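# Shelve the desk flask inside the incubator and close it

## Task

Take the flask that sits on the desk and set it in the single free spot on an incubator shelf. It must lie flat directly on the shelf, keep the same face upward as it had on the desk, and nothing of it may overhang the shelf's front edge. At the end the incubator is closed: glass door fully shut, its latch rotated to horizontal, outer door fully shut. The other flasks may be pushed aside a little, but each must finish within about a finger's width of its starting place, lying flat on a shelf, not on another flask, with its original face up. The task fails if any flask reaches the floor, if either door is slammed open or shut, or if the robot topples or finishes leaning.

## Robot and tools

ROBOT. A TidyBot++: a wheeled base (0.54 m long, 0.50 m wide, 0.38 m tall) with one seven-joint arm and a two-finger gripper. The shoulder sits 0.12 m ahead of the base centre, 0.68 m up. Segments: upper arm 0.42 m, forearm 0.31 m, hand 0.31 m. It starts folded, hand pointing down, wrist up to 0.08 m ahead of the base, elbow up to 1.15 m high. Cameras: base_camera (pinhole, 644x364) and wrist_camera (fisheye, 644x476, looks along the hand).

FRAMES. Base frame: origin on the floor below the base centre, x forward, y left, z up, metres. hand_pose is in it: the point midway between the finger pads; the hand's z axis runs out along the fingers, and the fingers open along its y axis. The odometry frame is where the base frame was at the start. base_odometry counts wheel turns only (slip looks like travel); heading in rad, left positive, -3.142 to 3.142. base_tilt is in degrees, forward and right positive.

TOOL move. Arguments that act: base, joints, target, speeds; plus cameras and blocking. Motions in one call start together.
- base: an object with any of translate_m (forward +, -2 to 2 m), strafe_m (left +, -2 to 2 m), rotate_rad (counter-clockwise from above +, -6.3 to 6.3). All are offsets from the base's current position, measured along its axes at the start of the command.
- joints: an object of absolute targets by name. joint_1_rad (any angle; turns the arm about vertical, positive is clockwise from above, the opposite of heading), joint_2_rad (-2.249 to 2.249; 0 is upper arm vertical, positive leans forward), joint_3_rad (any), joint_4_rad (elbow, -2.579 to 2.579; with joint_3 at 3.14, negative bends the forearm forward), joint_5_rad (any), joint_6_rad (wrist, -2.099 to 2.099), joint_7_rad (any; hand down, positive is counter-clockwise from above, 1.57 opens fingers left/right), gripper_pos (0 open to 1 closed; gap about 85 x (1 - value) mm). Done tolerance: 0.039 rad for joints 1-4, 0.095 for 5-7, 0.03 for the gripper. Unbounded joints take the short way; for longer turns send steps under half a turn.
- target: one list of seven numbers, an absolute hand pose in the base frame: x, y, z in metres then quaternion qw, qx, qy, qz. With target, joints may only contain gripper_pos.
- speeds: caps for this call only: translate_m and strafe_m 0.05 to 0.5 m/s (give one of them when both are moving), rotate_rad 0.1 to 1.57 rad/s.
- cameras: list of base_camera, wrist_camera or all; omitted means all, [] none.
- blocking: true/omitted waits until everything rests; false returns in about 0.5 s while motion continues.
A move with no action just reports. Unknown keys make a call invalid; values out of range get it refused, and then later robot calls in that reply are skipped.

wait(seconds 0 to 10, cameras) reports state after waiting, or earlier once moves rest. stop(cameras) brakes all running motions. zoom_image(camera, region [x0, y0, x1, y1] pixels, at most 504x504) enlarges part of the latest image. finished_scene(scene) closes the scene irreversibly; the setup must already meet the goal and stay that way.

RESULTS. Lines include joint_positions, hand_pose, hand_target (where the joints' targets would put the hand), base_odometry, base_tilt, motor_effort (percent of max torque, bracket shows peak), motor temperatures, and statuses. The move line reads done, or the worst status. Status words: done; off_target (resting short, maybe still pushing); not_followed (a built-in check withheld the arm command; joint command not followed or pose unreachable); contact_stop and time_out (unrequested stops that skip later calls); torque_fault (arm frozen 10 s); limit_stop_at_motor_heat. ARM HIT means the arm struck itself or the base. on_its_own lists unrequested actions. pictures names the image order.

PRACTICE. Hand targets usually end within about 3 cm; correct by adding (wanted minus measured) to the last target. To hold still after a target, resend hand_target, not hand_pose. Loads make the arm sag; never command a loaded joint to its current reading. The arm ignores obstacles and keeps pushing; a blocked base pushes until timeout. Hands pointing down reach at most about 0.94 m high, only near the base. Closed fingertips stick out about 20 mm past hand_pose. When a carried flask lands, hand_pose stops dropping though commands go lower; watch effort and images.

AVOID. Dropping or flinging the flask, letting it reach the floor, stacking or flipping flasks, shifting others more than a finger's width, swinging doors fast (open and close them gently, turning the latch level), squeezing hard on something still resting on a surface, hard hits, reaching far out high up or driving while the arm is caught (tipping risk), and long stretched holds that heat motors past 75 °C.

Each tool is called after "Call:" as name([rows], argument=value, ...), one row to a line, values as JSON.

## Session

Call:
move(joints={"joint_4_rad": -1.9, "joint_6_rad": -0.15})

Call:
move(base={"rotate_rad": 1.0}, cameras=["wrist_camera"])

Call:
move(base={"rotate_rad": 1.0}, cameras=["wrist_camera"])

Call:
move(base={"rotate_rad": 1.0}, cameras=["wrist_camera"])

Call:
move(base={"rotate_rad": 1.0}, cameras=["wrist_camera"])

Call:
move(base={"rotate_rad": 1.0}, cameras=["wrist_camera"])

Scene clock: 2.23 s.
Motor temperatures (°C): [31 21 23 30 35 33 39]
move: done
joint_status: all done
motor_effort: joint_1_rad=-1(1) joint_2_rad=-9(9) joint_3_rad=+0(1) joint_4_rad=+22(23) joint_5_rad=+0(1) joint_6_rad=+9(9) joint_7_rad=+0(1)

Scene clock: 4.17 s.
move: done
base_status: done
motor_effort: joint_1_rad=-1(2) joint_2_rad=-9(10) joint_3_rad=+0(2) joint_4_rad=+22(23) joint_5_rad=+0(1) joint_6_rad=+9(9) joint_7_rad=+1(1)
pictures: wrist_camera

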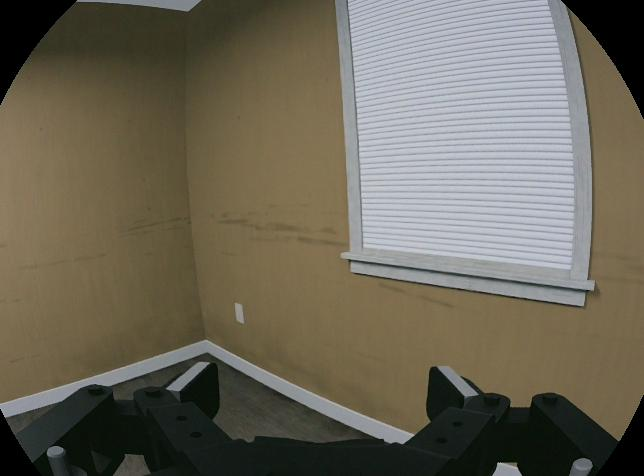

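Scene clock: 6.07 s.
move: done
base_status: done
motor_effort: joint_1_rad=+0(2) joint_2_rad=-9(10) joint_3_rad=+0(3) joint_4_rad=+22(23) joint_5_rad=+0(1) joint_6_rad=+9(9) joint_7_rad=+0(1)
pictures: wrist_camera

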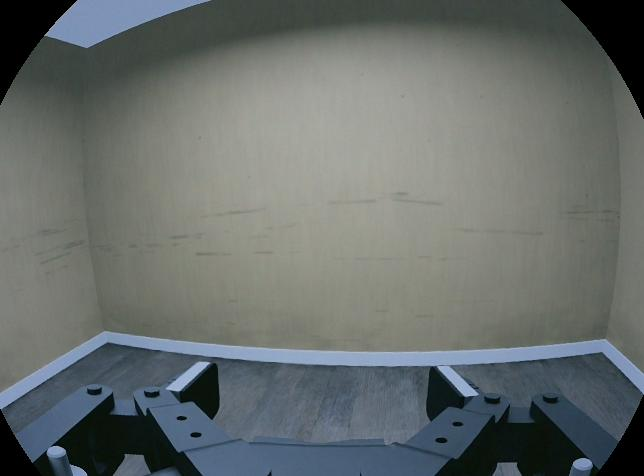

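Scene clock: 7.97 s.
move: done
base_status: done
motor_effort: joint_1_rad=+0(2) joint_2_rad=-9(10) joint_3_rad=-1(2) joint_4_rad=+22(23) joint_5_rad=+0(1) joint_6_rad=+9(9) joint_7_rad=+1(1)
pictures: wrist_camera

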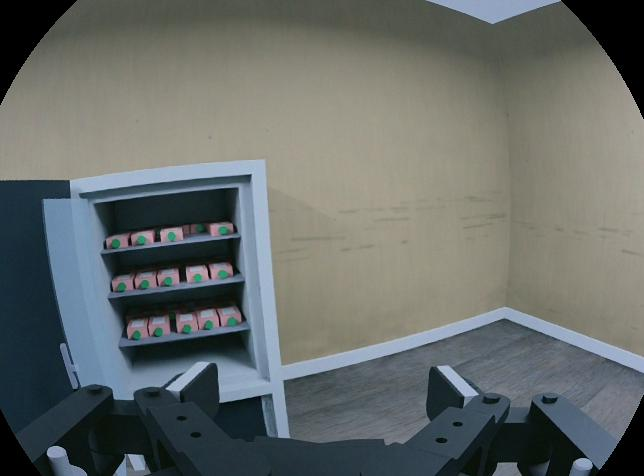

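Scene clock: 9.87 s.
move: done
base_status: done
motor_effort: joint_1_rad=+0(2) joint_2_rad=-8(10) joint_3_rad=-1(3) joint_4_rad=+22(23) joint_5_rad=+0(1) joint_6_rad=+9(9) joint_7_rad=+0(1)
pictures: wrist_camera

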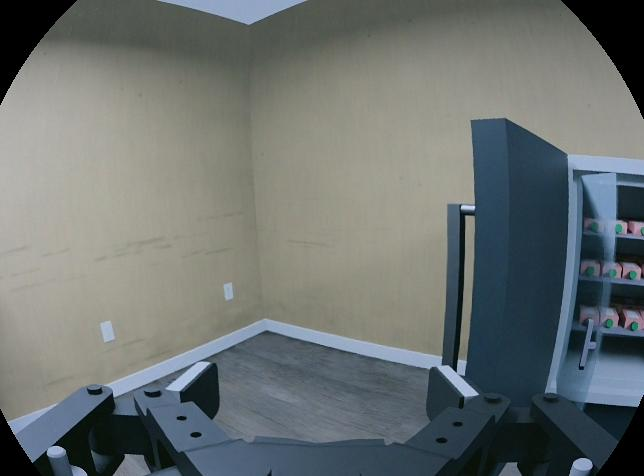

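Scene clock: 11.77 s.
move: done
base_odometry: x=+0.000 y=+0.000 heading=-1.284
base_tilt: forward=+0.0 right=-0.3
base_status: done
joint_positions: joint_1_rad=-0.018 joint_2_rad=-0.363 joint_3_rad=+3.129 joint_4_rad=-1.916 joint_5_rad=-0.012 joint_6_rad=-0.193 joint_7_rad=+1.534 gripper_pos=+0.000
motor_effort: joint_1_rad=-1(2) joint_2_rad=-9(10) joint_3_rad=-1(2) joint_4_rad=+22(23) joint_5_rad=+0(1) joint_6_rad=+9(9) joint_7_rad=+0(1)
hand_pose: x=+0.5898 y=+0.0180 z=+1.0266 quat_wxyz=(-0.025, +0.766, -0.005, +0.642) (m; base frame)
pictures: wrist_camera

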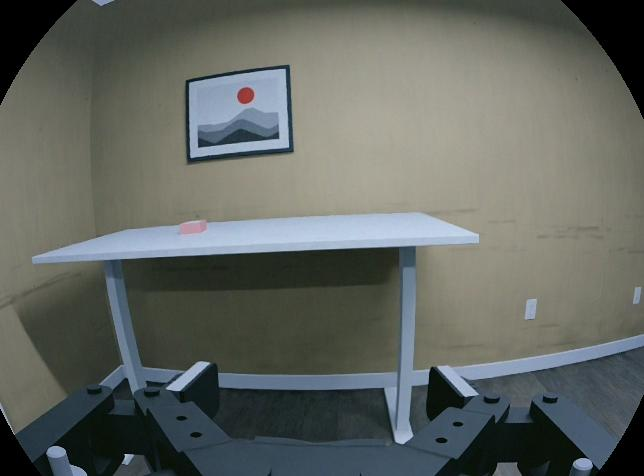

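Call:
zoom_image(camera="wrist_camera", region=[100, 180, 300, 300])

Call:
move(base={"rotate_rad": 0.3}, joints={"joint_6_rad": -0.3})

Call:
zoom_image(camera="wrist_camera", region=[200, 120, 400, 280])

Scaled by 2.520.

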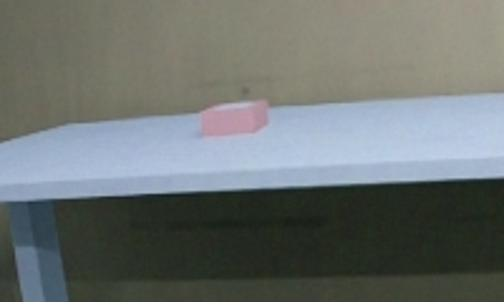

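Scene clock: 28.60 s.
move: done
base_odometry: x=+0.000 y=+0.000 heading=-0.984
base_tilt: forward=+0.0 right=-0.4
base_status: done
joint_positions: joint_1_rad=-0.018 joint_2_rad=-0.363 joint_3_rad=+3.128 joint_4_rad=-1.910 joint_5_rad=-0.012 joint_6_rad=-0.293 joint_7_rad=+1.534 gripper_pos=+0.000
joint_status: all done
motor_effort: joint_1_rad=-1(2) joint_2_rad=-8(10) joint_3_rad=+0(3) joint_4_rad=+22(25) joint_5_rad=+0(1) joint_6_rad=+9(10) joint_7_rad=+0(1)
hand_pose: x=+0.5833 y=+0.0181 z=+0.9996 quat_wxyz=(-0.024, +0.796, -0.005, +0.605) (m; base frame)
pictures: base_camera, wrist_camera

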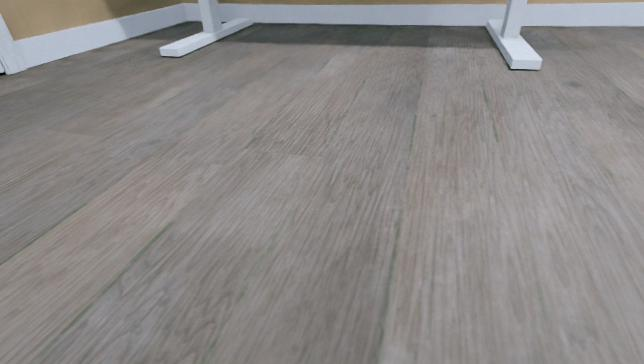

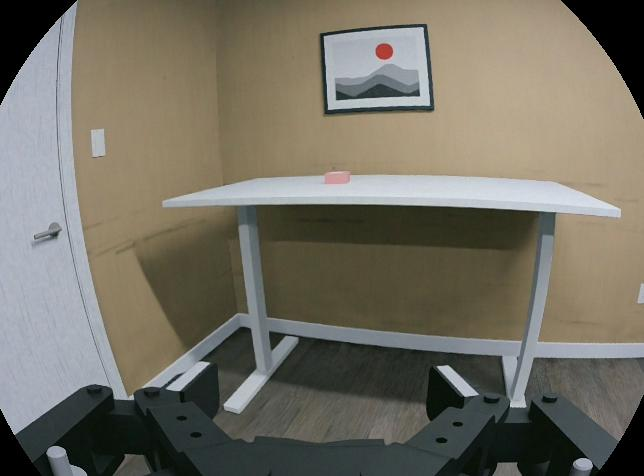

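Scaled by 2.520.

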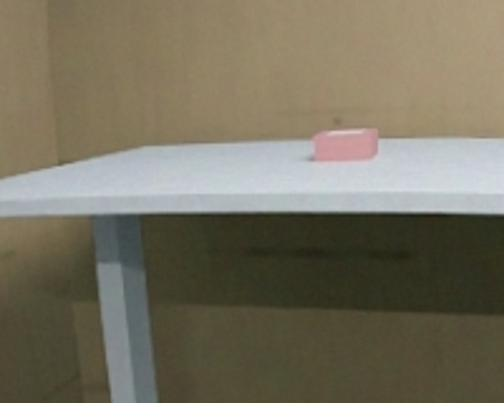

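Call:
move(joints={"joint_1_rad": 0.02, "joint_2_rad": -0.22, "joint_4_rad": -1.33, "joint_6_rad": -0.82})

Call:
move(base={"translate_m": 0.45}, speeds={"translate_m": 0.3})

Call:
zoom_image(camera="wrist_camera", region=[220, 100, 420, 260])

Scene clock: 157.47 s.
move: done
joint_status: all done
motor_effort: joint_1_rad=+0(2) joint_2_rad=-11(11) joint_3_rad=+0(1) joint_4_rad=+21(23) joint_5_rad=+0(1) joint_6_rad=+9(10) joint_7_rad=+0(1)

Scene clock: 159.83 s.
move: done
base_odometry: x=+0.249 y=-0.375 heading=-0.984
base_tilt: forward=+0.1 right=-0.4
base_status: done
joint_positions: joint_1_rad=+0.006 joint_2_rad=-0.215 joint_3_rad=+3.128 joint_4_rad=-1.347 joint_5_rad=-0.012 joint_6_rad=-0.767 joint_7_rad=+1.534 gripper_pos=+0.000
motor_effort: joint_1_rad=-1(1) joint_2_rad=-13(16) joint_3_rad=+0(1) joint_4_rad=+20(21) joint_5_rad=+0(1) joint_6_rad=+9(9) joint_7_rad=+0(1)
hand_pose: x=+0.6082 y=+0.0084 z=+1.1262 quat_wxyz=(-0.018, +0.813, -0.013, +0.582) (m; base frame)
pictures: base_camera, wrist_camera

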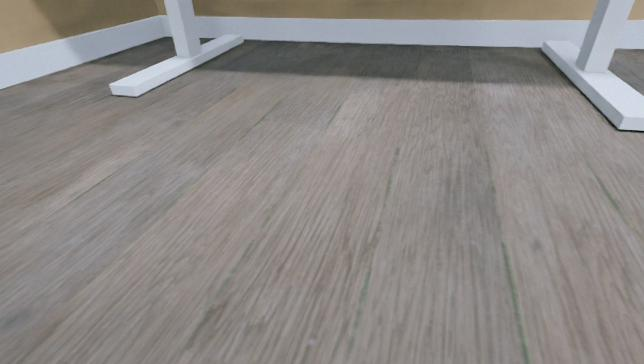

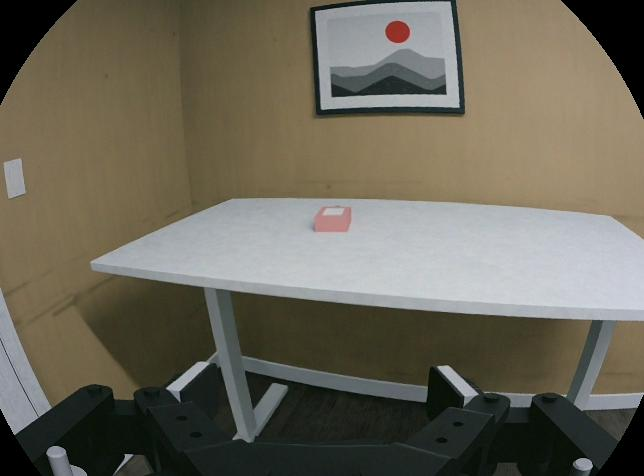

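Scaled by 2.520.

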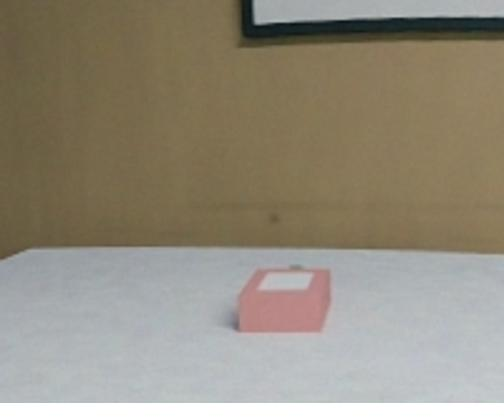

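Call:
move(base={"translate_m": 0.4}, speeds={"translate_m": 0.3})

Call:
zoom_image(camera="wrist_camera", region=[220, 150, 440, 330])

Scene clock: 186.20 s.
move: done
base_odometry: x=+0.471 y=-0.708 heading=-0.983
base_tilt: forward=+0.0 right=-0.3
base_status: done
joint_positions: joint_1_rad=+0.007 joint_2_rad=-0.213 joint_3_rad=+3.128 joint_4_rad=-1.345 joint_5_rad=-0.012 joint_6_rad=-0.769 joint_7_rad=+1.534 gripper_pos=+0.000
motor_effort: joint_1_rad=-1(1) joint_2_rad=-12(16) joint_3_rad=+0(1) joint_4_rad=+20(21) joint_5_rad=+0(1) joint_6_rad=+8(9) joint_7_rad=+1(1)
hand_pose: x=+0.6088 y=+0.0084 z=+1.1257 quat_wxyz=(-0.018, +0.813, -0.013, +0.581) (m; base frame)
pictures: base_camera, wrist_camera

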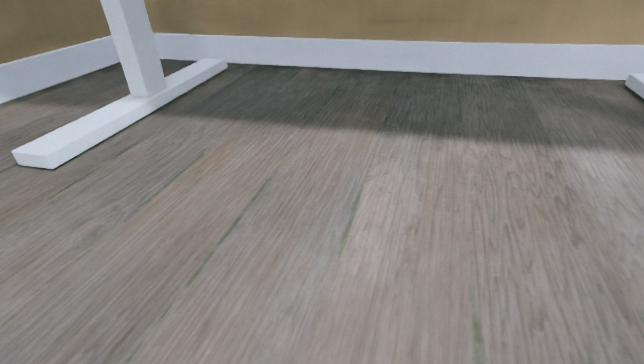

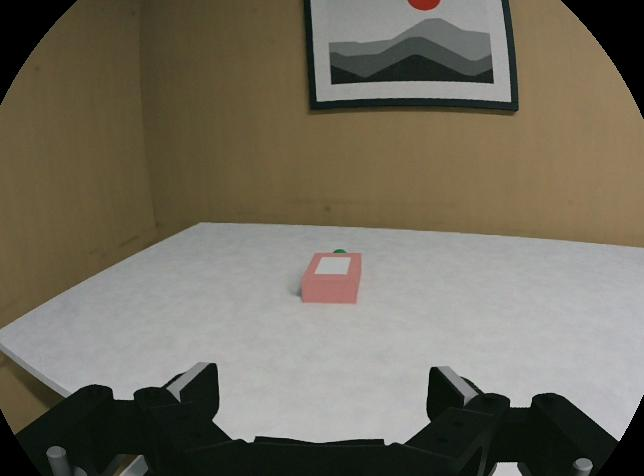

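Scaled by 2.291.

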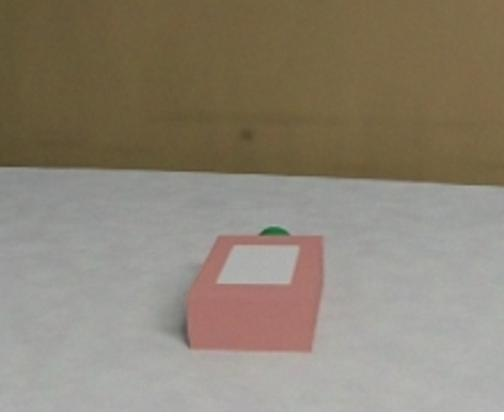

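Call:
move(base={"translate_m": 0.0133, "strafe_m": 0.115, "rotate_rad": -0.115}, cameras=[])

Call:
move(joints={"joint_1_rad": 0.035, "joint_2_rad": 0.215, "joint_4_rad": -1.18, "joint_6_rad": -0.56, "joint_7_rad": 1.57})

Call:
zoom_image(camera="wrist_camera", region=[220, 150, 440, 330])

Scene clock: 223.20 s.
move: done
base_status: done
motor_effort: joint_1_rad=-1(3) joint_2_rad=-12(14) joint_3_rad=+0(4) joint_4_rad=+20(21) joint_5_rad=+0(1) joint_6_rad=+8(9) joint_7_rad=+0(1)
pictures: none

Scene clock: 225.07 s.
move: done
base_odometry: x=+0.574 y=-0.655 heading=-1.099
base_tilt: forward=+0.1 right=-0.4
joint_positions: joint_1_rad=+0.021 joint_2_rad=+0.225 joint_3_rad=+3.129 joint_4_rad=-1.199 joint_5_rad=-0.012 joint_6_rad=-0.605 joint_7_rad=+1.534 gripper_pos=+0.000
joint_status: all done
motor_effort: joint_1_rad=-1(2) joint_2_rad=-29(34) joint_3_rad=-1(2) joint_4_rad=+21(23) joint_5_rad=+0(1) joint_6_rad=+8(10) joint_7_rad=+0(1)
hand_pose: x=+0.8030 y=-0.0030 z=+1.0000 quat_wxyz=(-0.014, +0.849, -0.022, +0.528) (m; base frame)
pictures: base_camera, wrist_camera

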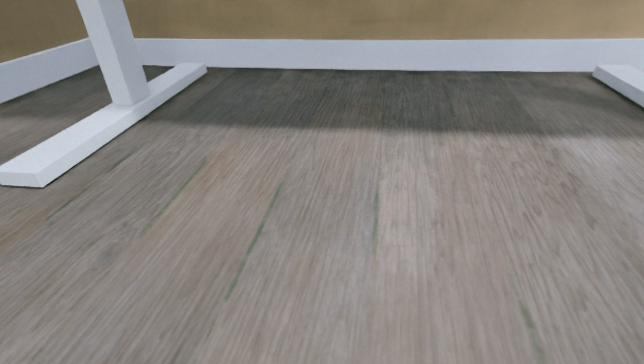

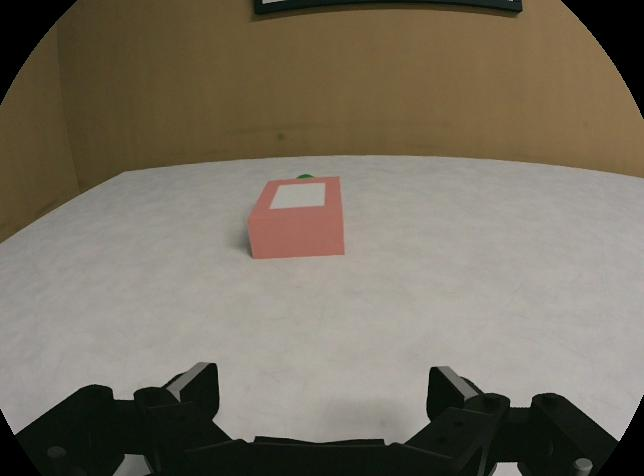

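Scaled by 2.291.

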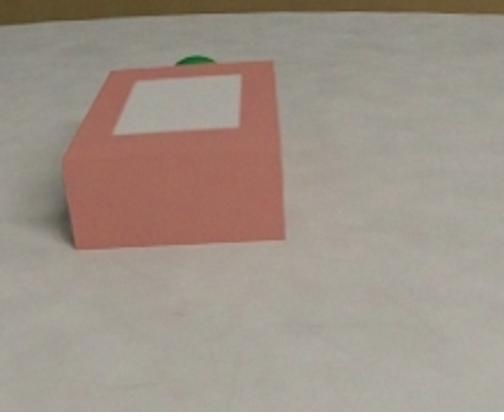

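Call:
move(base={"strafe_m": 0.054, "rotate_rad": -0.035}, cameras=[])

Call:
move(joints={"joint_2_rad": 0.22, "joint_4_rad": -1.19, "joint_6_rad": -0.50})

Call:
zoom_image(camera="wrist_camera", region=[200, 150, 460, 350])

Scene clock: 241.53 s.
move: done
base_status: done
motor_effort: joint_1_rad=+0(4) joint_2_rad=-30(30) joint_3_rad=-1(4) joint_4_rad=+21(22) joint_5_rad=+0(1) joint_6_rad=+8(8) joint_7_rad=+0(1)
pictures: none

Scene clock: 242.17 s.
move: done
base_odometry: x=+0.622 y=-0.631 heading=-1.134
base_tilt: forward=+0.1 right=-0.3
joint_positions: joint_1_rad=+0.030 joint_2_rad=+0.225 joint_3_rad=+3.130 joint_4_rad=-1.197 joint_5_rad=-0.012 joint_6_rad=-0.533 joint_7_rad=+1.534 gripper_pos=+0.000
joint_status: all done
motor_effort: joint_1_rad=+0(1) joint_2_rad=-30(31) joint_3_rad=-1(2) joint_4_rad=+21(23) joint_5_rad=+0(1) joint_6_rad=+9(9) joint_7_rad=+1(1)
hand_pose: x=+0.8122 y=-0.0107 z=+1.0213 quat_wxyz=(-0.012, +0.829, -0.026, +0.559) (m; base frame)
pictures: base_camera, wrist_camera

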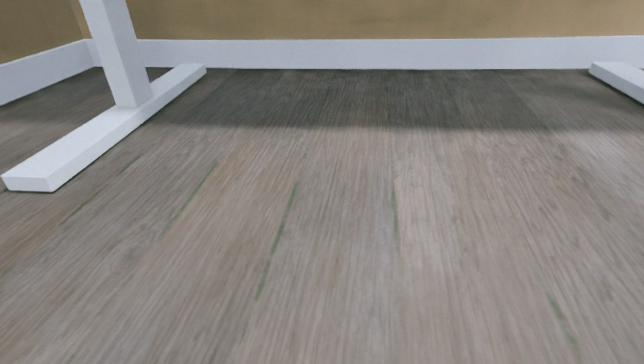

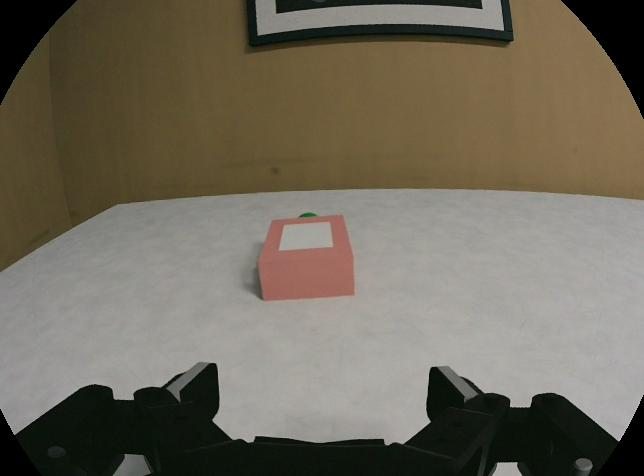

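Scaled by 1.938.

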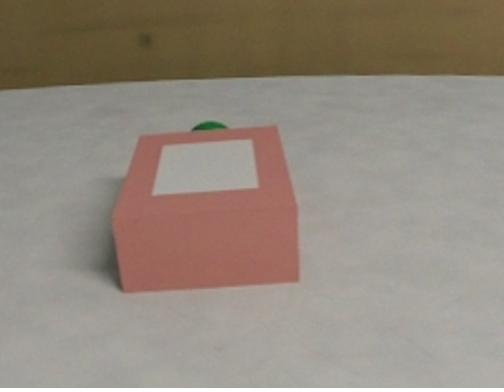

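Call:
move(joints={"joint_1_rad": 0.0, "joint_2_rad": 0.195, "joint_4_rad": -1.318, "joint_6_rad": -0.395, "joint_7_rad": 1.61})

Call:
zoom_image(camera="wrist_camera", region=[150, 180, 500, 470])

Scene clock: 261.80 s.
move: done
base_odometry: x=+0.622 y=-0.631 heading=-1.134
base_tilt: forward=+0.1 right=-0.3
joint_positions: joint_1_rad=+0.011 joint_2_rad=+0.217 joint_3_rad=+3.130 joint_4_rad=-1.311 joint_5_rad=-0.012 joint_6_rad=-0.440 joint_7_rad=+1.541 gripper_pos=+0.000
joint_status: all done
motor_effort: joint_1_rad=+0(2) joint_2_rad=-29(31) joint_3_rad=-1(2) joint_4_rad=+21(23) joint_5_rad=+0(1) joint_6_rad=+8(9) joint_7_rad=+0(2)
hand_pose: x=+0.8106 y=+0.0023 z=+0.9856 quat_wxyz=(-0.015, +0.833, -0.016, +0.553) (m; base frame)
pictures: base_camera, wrist_camera

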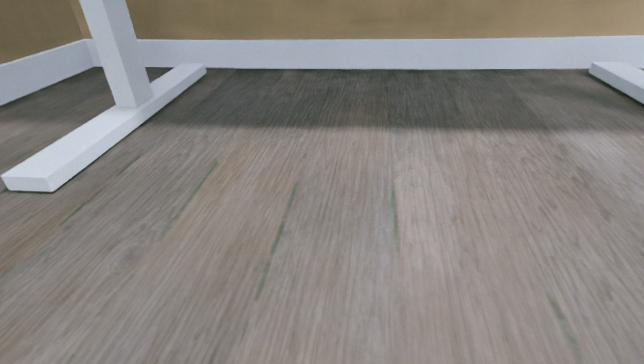

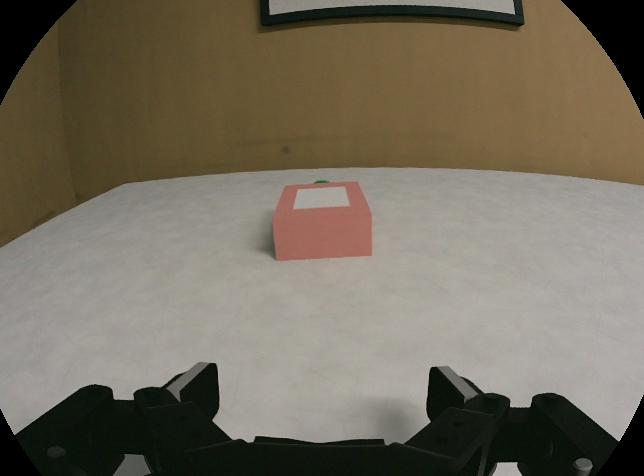

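Scaled by 1.440.

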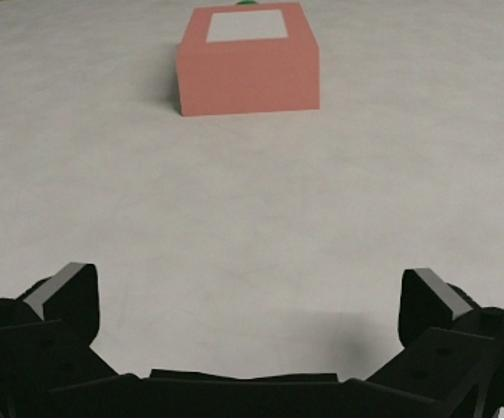

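Call:
move(joints={"joint_2_rad": 0.194, "joint_4_rad": -1.358, "joint_6_rad": -0.36, "joint_7_rad": 1.66}, cameras=[])

Call:
move(base={"translate_m": 0.12}, speeds={"translate_m": 0.12})

Call:
zoom_image(camera="wrist_camera", region=[150, 180, 500, 470])

Scene clock: 277.97 s.
move: done
joint_status: all done
motor_effort: joint_1_rad=+0(1) joint_2_rad=-29(31) joint_3_rad=-1(2) joint_4_rad=+22(23) joint_5_rad=+1(1) joint_6_rad=+8(9) joint_7_rad=+0(1)
pictures: none

Scene clock: 279.53 s.
move: done
base_odometry: x=+0.673 y=-0.739 heading=-1.134
base_tilt: forward=+0.0 right=-0.3
base_status: done
joint_positions: joint_1_rad=+0.010 joint_2_rad=+0.207 joint_3_rad=+3.130 joint_4_rad=-1.351 joint_5_rad=-0.012 joint_6_rad=-0.400 joint_7_rad=+1.589 gripper_pos=+0.000
motor_effort: joint_1_rad=+0(2) joint_2_rad=-29(33) joint_3_rad=-1(2) joint_4_rad=+22(23) joint_5_rad=+0(1) joint_6_rad=+8(9) joint_7_rad=+1(1)
hand_pose: x=+0.8078 y=+0.0026 z=+0.9801 quat_wxyz=(-0.001, +0.830, +0.004, +0.558) (m; base frame)
pictures: base_camera, wrist_camera

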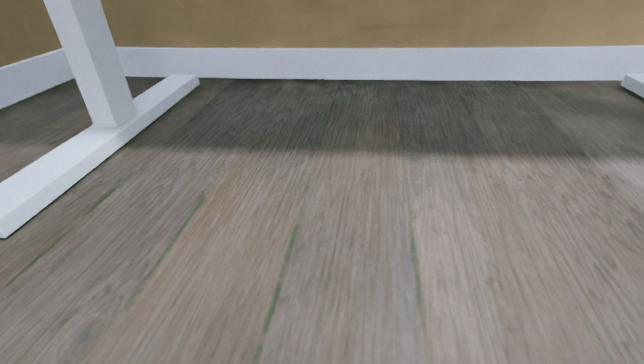

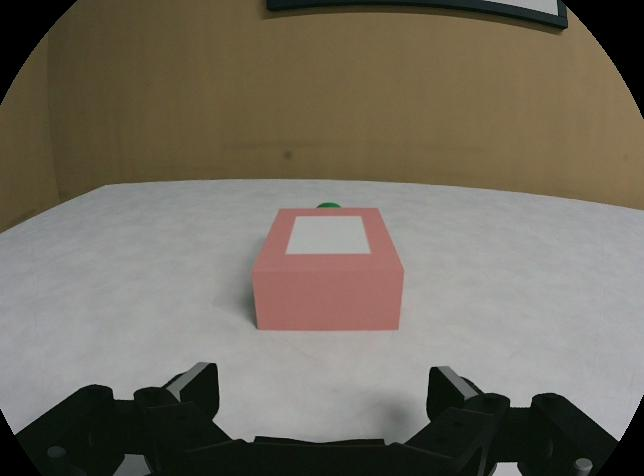

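Scaled by 1.440.

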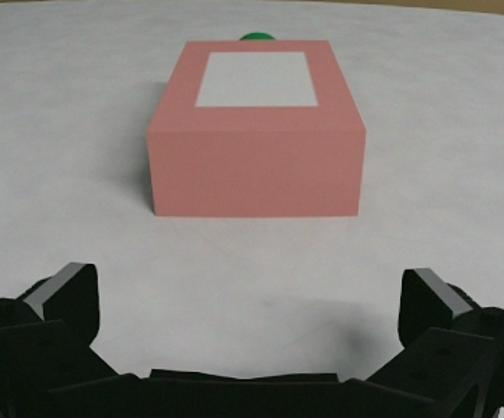

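Call:
move(base={"strafe_m": 0.024, "rotate_rad": -0.03}, joints={"joint_2_rad": 0.192, "joint_4_rad": -1.412, "joint_6_rad": -0.305})

Call:
zoom_image(camera="wrist_camera", region=[150, 180, 500, 470])

Scene clock: 294.30 s.
move: done
base_odometry: x=+0.695 y=-0.729 heading=-1.164
base_tilt: forward=+0.0 right=-0.3
base_status: done
joint_positions: joint_1_rad=+0.003 joint_2_rad=+0.205 joint_3_rad=+3.131 joint_4_rad=-1.402 joint_5_rad=-0.012 joint_6_rad=-0.345 joint_7_rad=+1.589 gripper_pos=+0.000
joint_status: all done
motor_effort: joint_1_rad=-1(4) joint_2_rad=-29(31) joint_3_rad=-1(4) joint_4_rad=+21(23) joint_5_rad=+0(1) joint_6_rad=+8(8) joint_7_rad=+1(1)
hand_pose: x=+0.8078 y=+0.0069 z=+0.9667 quat_wxyz=(-0.003, +0.828, +0.006, +0.560) (m; base frame)
pictures: base_camera, wrist_camera

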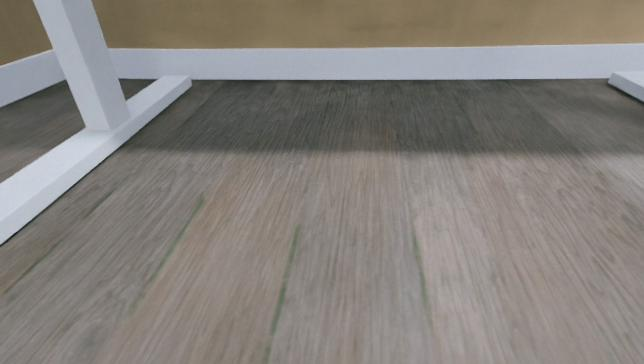

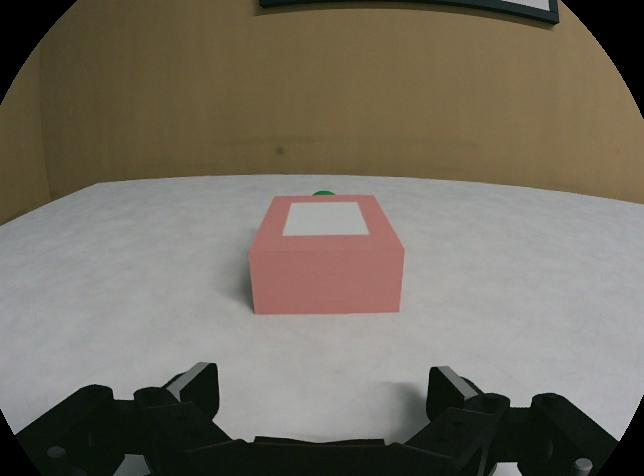

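Scaled by 1.440.

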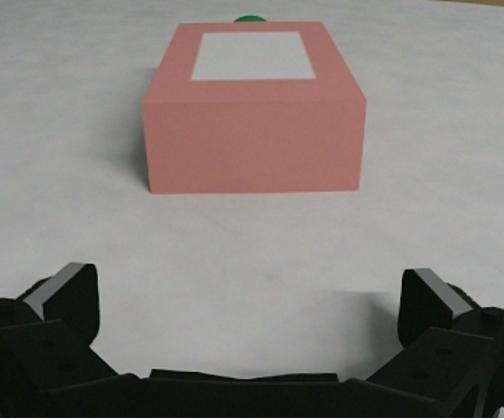

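Call:
move(joints={"joint_2_rad": 0.191, "joint_4_rad": -1.432, "joint_6_rad": -0.285}, cameras=[])

Call:
move(base={"translate_m": 0.055}, speeds={"translate_m": 0.1})

Call:
zoom_image(camera="wrist_camera", region=[150, 180, 500, 470])

Scene clock: 304.10 s.
move: done
joint_status: all done
motor_effort: joint_1_rad=+0(1) joint_2_rad=-28(29) joint_3_rad=-1(2) joint_4_rad=+20(21) joint_5_rad=+0(0) joint_6_rad=+7(8) joint_7_rad=+0(1)
pictures: none

Scene clock: 305.20 s.
move: done
base_odometry: x=+0.717 y=-0.780 heading=-1.164
base_tilt: forward=+0.0 right=-0.3
base_status: done
joint_positions: joint_1_rad=+0.003 joint_2_rad=+0.200 joint_3_rad=+3.131 joint_4_rad=-1.420 joint_5_rad=-0.012 joint_6_rad=-0.318 joint_7_rad=+1.589 gripper_pos=+0.000
motor_effort: joint_1_rad=+0(1) joint_2_rad=-28(31) joint_3_rad=-1(2) joint_4_rad=+21(22) joint_5_rad=+0(1) joint_6_rad=+8(9) joint_7_rad=+0(1)
hand_pose: x=+0.8070 y=+0.0068 z=+0.9667 quat_wxyz=(-0.003, +0.824, +0.006, +0.566) (m; base frame)
pictures: base_camera, wrist_camera

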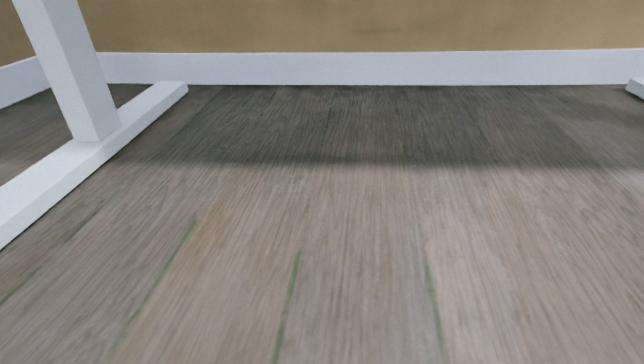

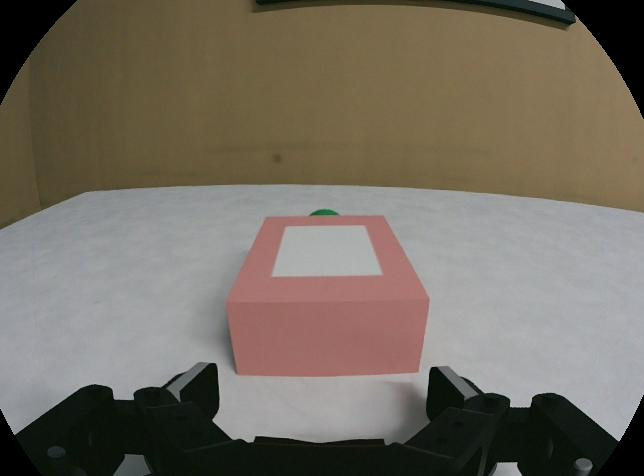

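Scaled by 1.440.

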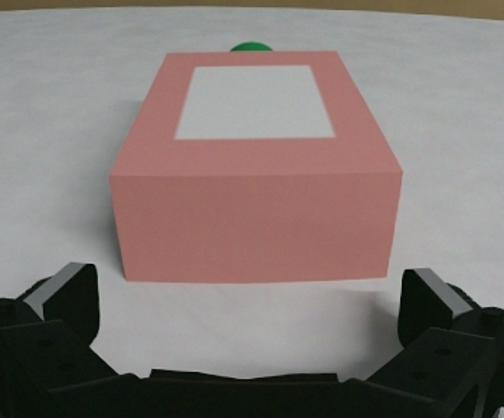

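Call:
move(joints={"joint_2_rad": 0.191, "joint_4_rad": -1.442, "joint_6_rad": -0.375})

Scene clock: 319.50 s.
move: done
base_odometry: x=+0.717 y=-0.780 heading=-1.164
base_tilt: forward=+0.0 right=-0.3
joint_positions: joint_1_rad=+0.003 joint_2_rad=+0.187 joint_3_rad=+3.131 joint_4_rad=-1.421 joint_5_rad=-0.012 joint_6_rad=-0.349 joint_7_rad=+1.592 gripper_pos=+0.000
joint_status: all done
motor_effort: joint_1_rad=+1(1) joint_2_rad=-25(28) joint_3_rad=-1(2) joint_4_rad=+18(22) joint_5_rad=+0(1) joint_6_rad=+6(8) joint_7_rad=+0(1)
hand_pose: x=+0.7996 y=+0.0069 z=+0.9661 quat_wxyz=(-0.002, +0.830, +0.007, +0.558) (m; base frame)
pictures: base_camera, wrist_camera

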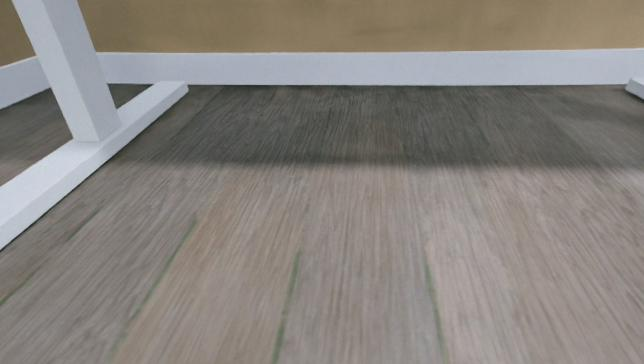

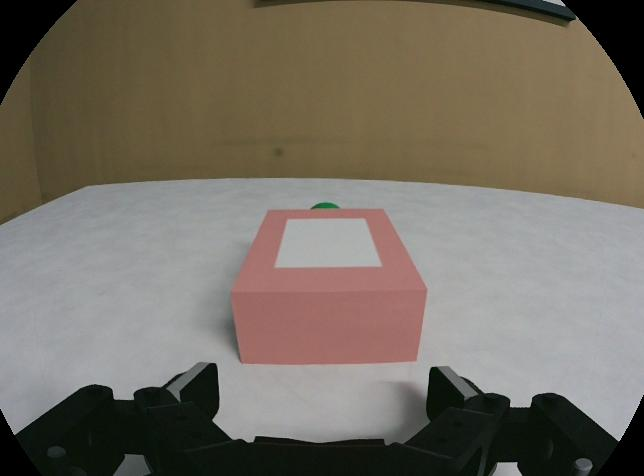

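Call:
move(joints={"joint_2_rad": 0.19, "joint_4_rad": -1.426, "joint_6_rad": -0.375}, cameras=[])

Call:
move(base={"translate_m": 0.03, "strafe_m": -0.002}, speeds={"translate_m": 0.08})

Call:
zoom_image(camera="wrist_camera", region=[150, 180, 500, 470])

Scene clock: 331.47 s.
move: done
joint_status: all done
motor_effort: joint_1_rad=+0(1) joint_2_rad=-26(28) joint_3_rad=-2(2) joint_4_rad=+20(21) joint_5_rad=+0(0) joint_6_rad=+7(8) joint_7_rad=+1(1)
pictures: none

Scene clock: 332.37 s.
move: done
base_odometry: x=+0.727 y=-0.808 heading=-1.164
base_tilt: forward=+0.1 right=-0.3
base_status: done
joint_positions: joint_1_rad=+0.003 joint_2_rad=+0.187 joint_3_rad=+3.131 joint_4_rad=-1.421 joint_5_rad=-0.012 joint_6_rad=-0.349 joint_7_rad=+1.592 gripper_pos=+0.000
motor_effort: joint_1_rad=+0(1) joint_2_rad=-27(28) joint_3_rad=-2(2) joint_4_rad=+20(22) joint_5_rad=+0(0) joint_6_rad=+7(8) joint_7_rad=+0(1)
hand_pose: x=+0.7995 y=+0.0069 z=+0.9663 quat_wxyz=(-0.002, +0.830, +0.007, +0.558) (m; base frame)
pictures: base_camera, wrist_camera

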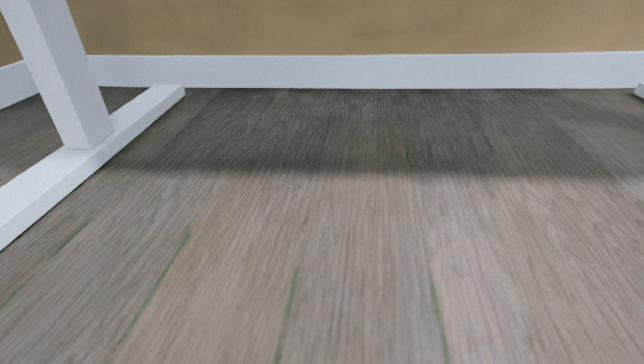

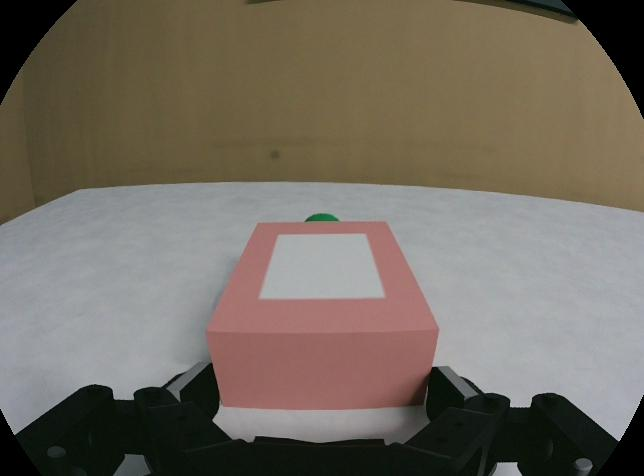

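Scaled by 1.440.

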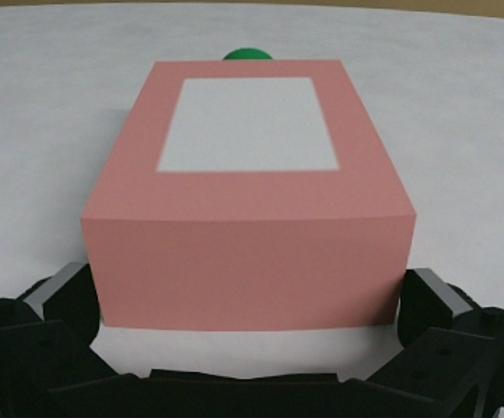

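Call:
move(base={"translate_m": 0.012}, speeds={"translate_m": 0.05})

Call:
zoom_image(camera="wrist_camera", region=[150, 180, 500, 470])

Scene clock: 346.37 s.
move: done
base_odometry: x=+0.732 y=-0.819 heading=-1.164
base_tilt: forward=+0.0 right=-0.3
base_status: done
joint_positions: joint_1_rad=+0.003 joint_2_rad=+0.187 joint_3_rad=+3.131 joint_4_rad=-1.421 joint_5_rad=-0.012 joint_6_rad=-0.349 joint_7_rad=+1.592 gripper_pos=+0.000
motor_effort: joint_1_rad=+0(2) joint_2_rad=-27(28) joint_3_rad=-1(2) joint_4_rad=+20(22) joint_5_rad=+0(0) joint_6_rad=+7(9) joint_7_rad=+0(1)
hand_pose: x=+0.7995 y=+0.0069 z=+0.9663 quat_wxyz=(-0.002, +0.830, +0.007, +0.558) (m; base frame)
pictures: base_camera, wrist_camera

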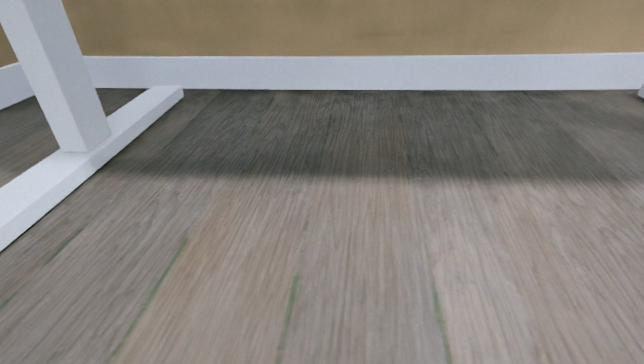

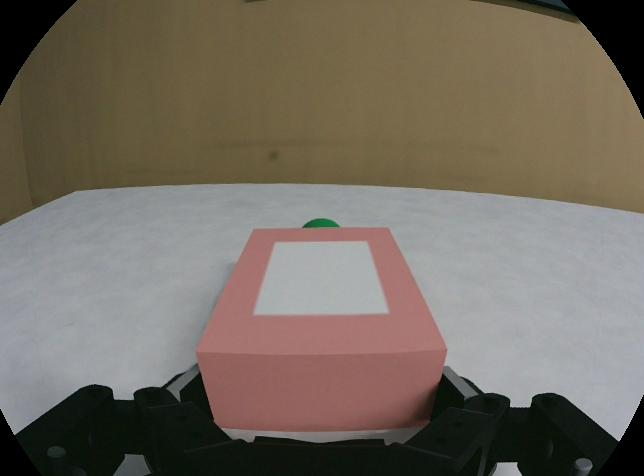

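Scaled by 1.440.

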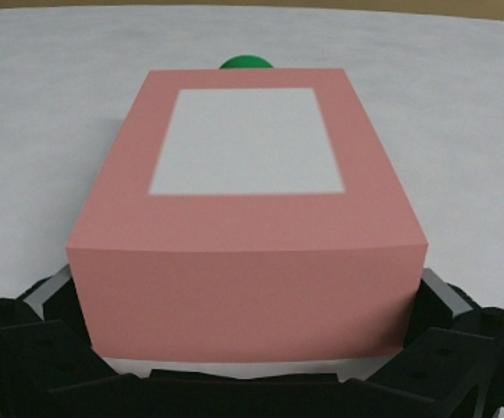

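Call:
move(base={"translate_m": 0.02}, speeds={"translate_m": 0.05})

Call:
zoom_image(camera="wrist_camera", region=[150, 180, 500, 470])

Scene clock: 351.23 s.
move: done
base_odometry: x=+0.740 y=-0.838 heading=-1.164
base_tilt: forward=+0.1 right=-0.4
base_status: done
joint_positions: joint_1_rad=+0.003 joint_2_rad=+0.187 joint_3_rad=+3.131 joint_4_rad=-1.421 joint_5_rad=-0.012 joint_6_rad=-0.349 joint_7_rad=+1.592 gripper_pos=+0.000
motor_effort: joint_1_rad=+0(1) joint_2_rad=-27(28) joint_3_rad=-1(2) joint_4_rad=+20(22) joint_5_rad=+0(0) joint_6_rad=+7(9) joint_7_rad=+0(1)
hand_pose: x=+0.7995 y=+0.0069 z=+0.9663 quat_wxyz=(-0.002, +0.830, +0.007, +0.558) (m; base frame)
pictures: base_camera, wrist_camera

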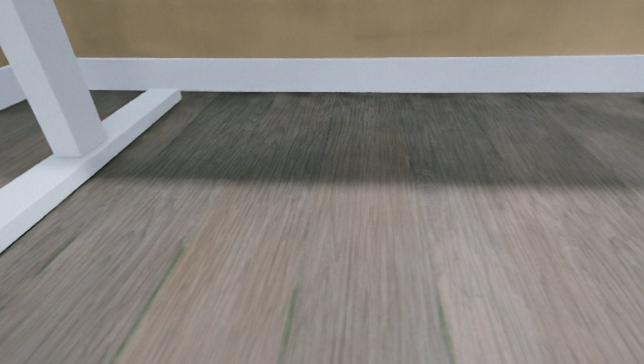

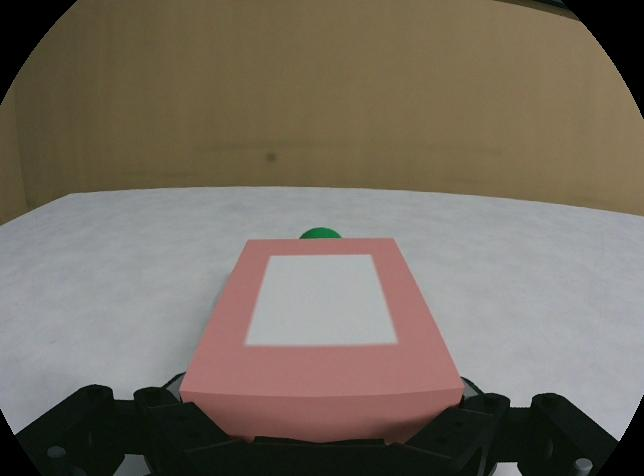

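Scaled by 1.440.

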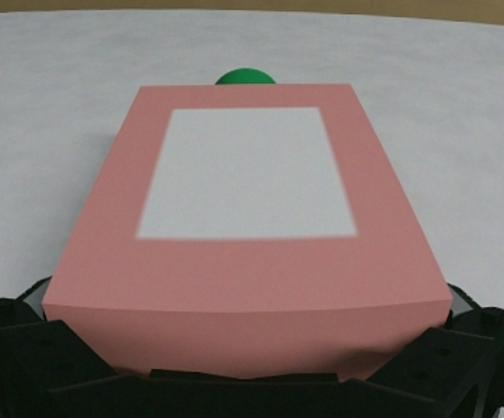

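Call:
move(joints={"gripper_pos": 0.15}, cameras=[])

Call:
move(joints={"gripper_pos": 0.3})

Call:
zoom_image(camera="wrist_camera", region=[150, 180, 500, 470])

Scene clock: 356.43 s.
move: off_target
joint_status: gripper_pos off_target (ended at +0.035, target +0.150)
motor_effort: joint_1_rad=-1(1) joint_2_rad=-27(27) joint_3_rad=-2(2) joint_4_rad=+20(21) joint_5_rad=+0(1) joint_6_rad=+7(8) joint_7_rad=+0(1)
pictures: none

Scene clock: 357.00 s.
move: off_target
base_odometry: x=+0.740 y=-0.838 heading=-1.164
base_tilt: forward=+0.0 right=-0.3
joint_positions: joint_1_rad=+0.003 joint_2_rad=+0.186 joint_3_rad=+3.131 joint_4_rad=-1.421 joint_5_rad=-0.012 joint_6_rad=-0.349 joint_7_rad=+1.592 gripper_pos=+0.035
joint_status: gripper_pos off_target (ended at +0.035, target +0.300)
motor_effort: joint_1_rad=+0(1) joint_2_rad=-27(27) joint_3_rad=-1(2) joint_4_rad=+21(21) joint_5_rad=-1(1) joint_6_rad=+7(8) joint_7_rad=+0(1)
hand_pose: x=+0.7994 y=+0.0069 z=+0.9668 quat_wxyz=(-0.002, +0.829, +0.007, +0.559) (m; base frame)
pictures: base_camera, wrist_camera

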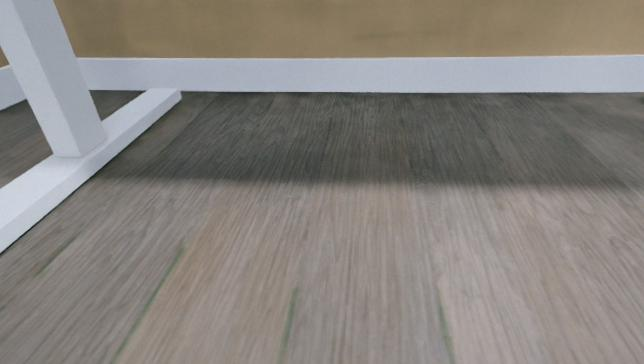

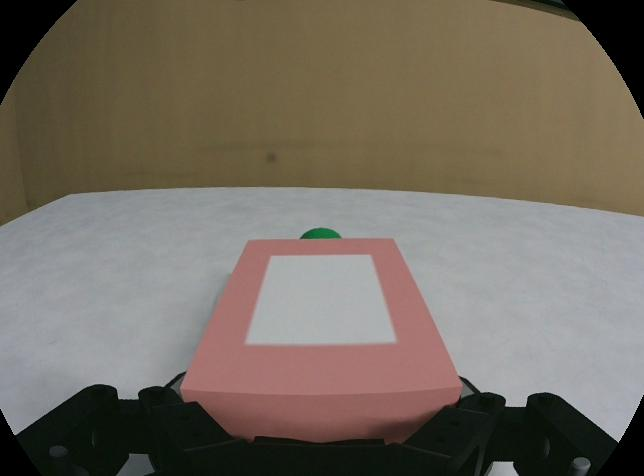

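Scaled by 1.440.

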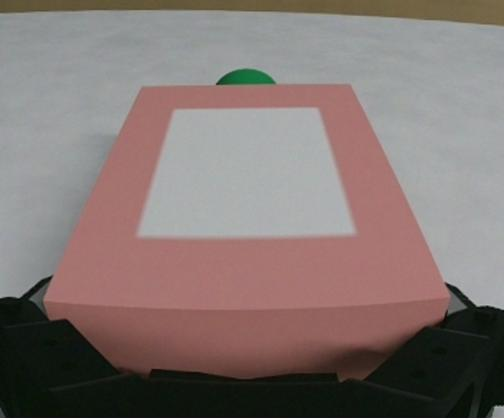

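Call:
move(joints={"joint_2_rad": 0.185, "joint_4_rad": -1.345, "joint_6_rad": -0.45}, cameras=[])

Call:
move(joints={"gripper_pos": 0.5})

Call:
zoom_image(camera="wrist_camera", region=[150, 180, 500, 470])

Scene clock: 364.53 s.
move: done
joint_status: all done
motor_effort: joint_1_rad=+0(1) joint_2_rad=-30(31) joint_3_rad=-2(2) joint_4_rad=+22(23) joint_5_rad=+0(0) joint_6_rad=+9(10) joint_7_rad=+1(1)
pictures: none

Scene clock: 365.17 s.
move: off_target
base_odometry: x=+0.740 y=-0.838 heading=-1.164
base_tilt: forward=+0.1 right=-0.3
joint_positions: joint_1_rad=+0.003 joint_2_rad=+0.189 joint_3_rad=+3.131 joint_4_rad=-1.367 joint_5_rad=-0.012 joint_6_rad=-0.408 joint_7_rad=+1.592 gripper_pos=+0.035
joint_status: gripper_pos off_target (ended at +0.035, target +0.500)
motor_effort: joint_1_rad=+0(1) joint_2_rad=-29(30) joint_3_rad=-1(1) joint_4_rad=+23(23) joint_5_rad=+0(1) joint_6_rad=+9(9) joint_7_rad=+1(1)
hand_pose: x=+0.7999 y=+0.0071 z=+0.9803 quat_wxyz=(-0.002, +0.832, +0.008, +0.555) (m; base frame)
pictures: base_camera, wrist_camera

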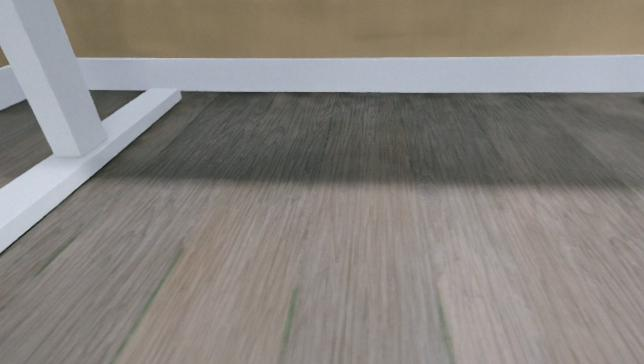

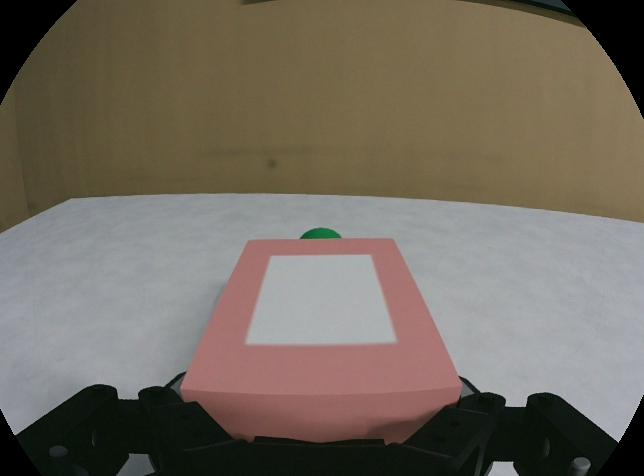

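Scaled by 1.440.

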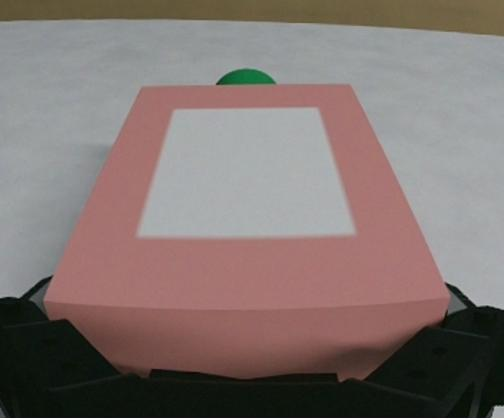

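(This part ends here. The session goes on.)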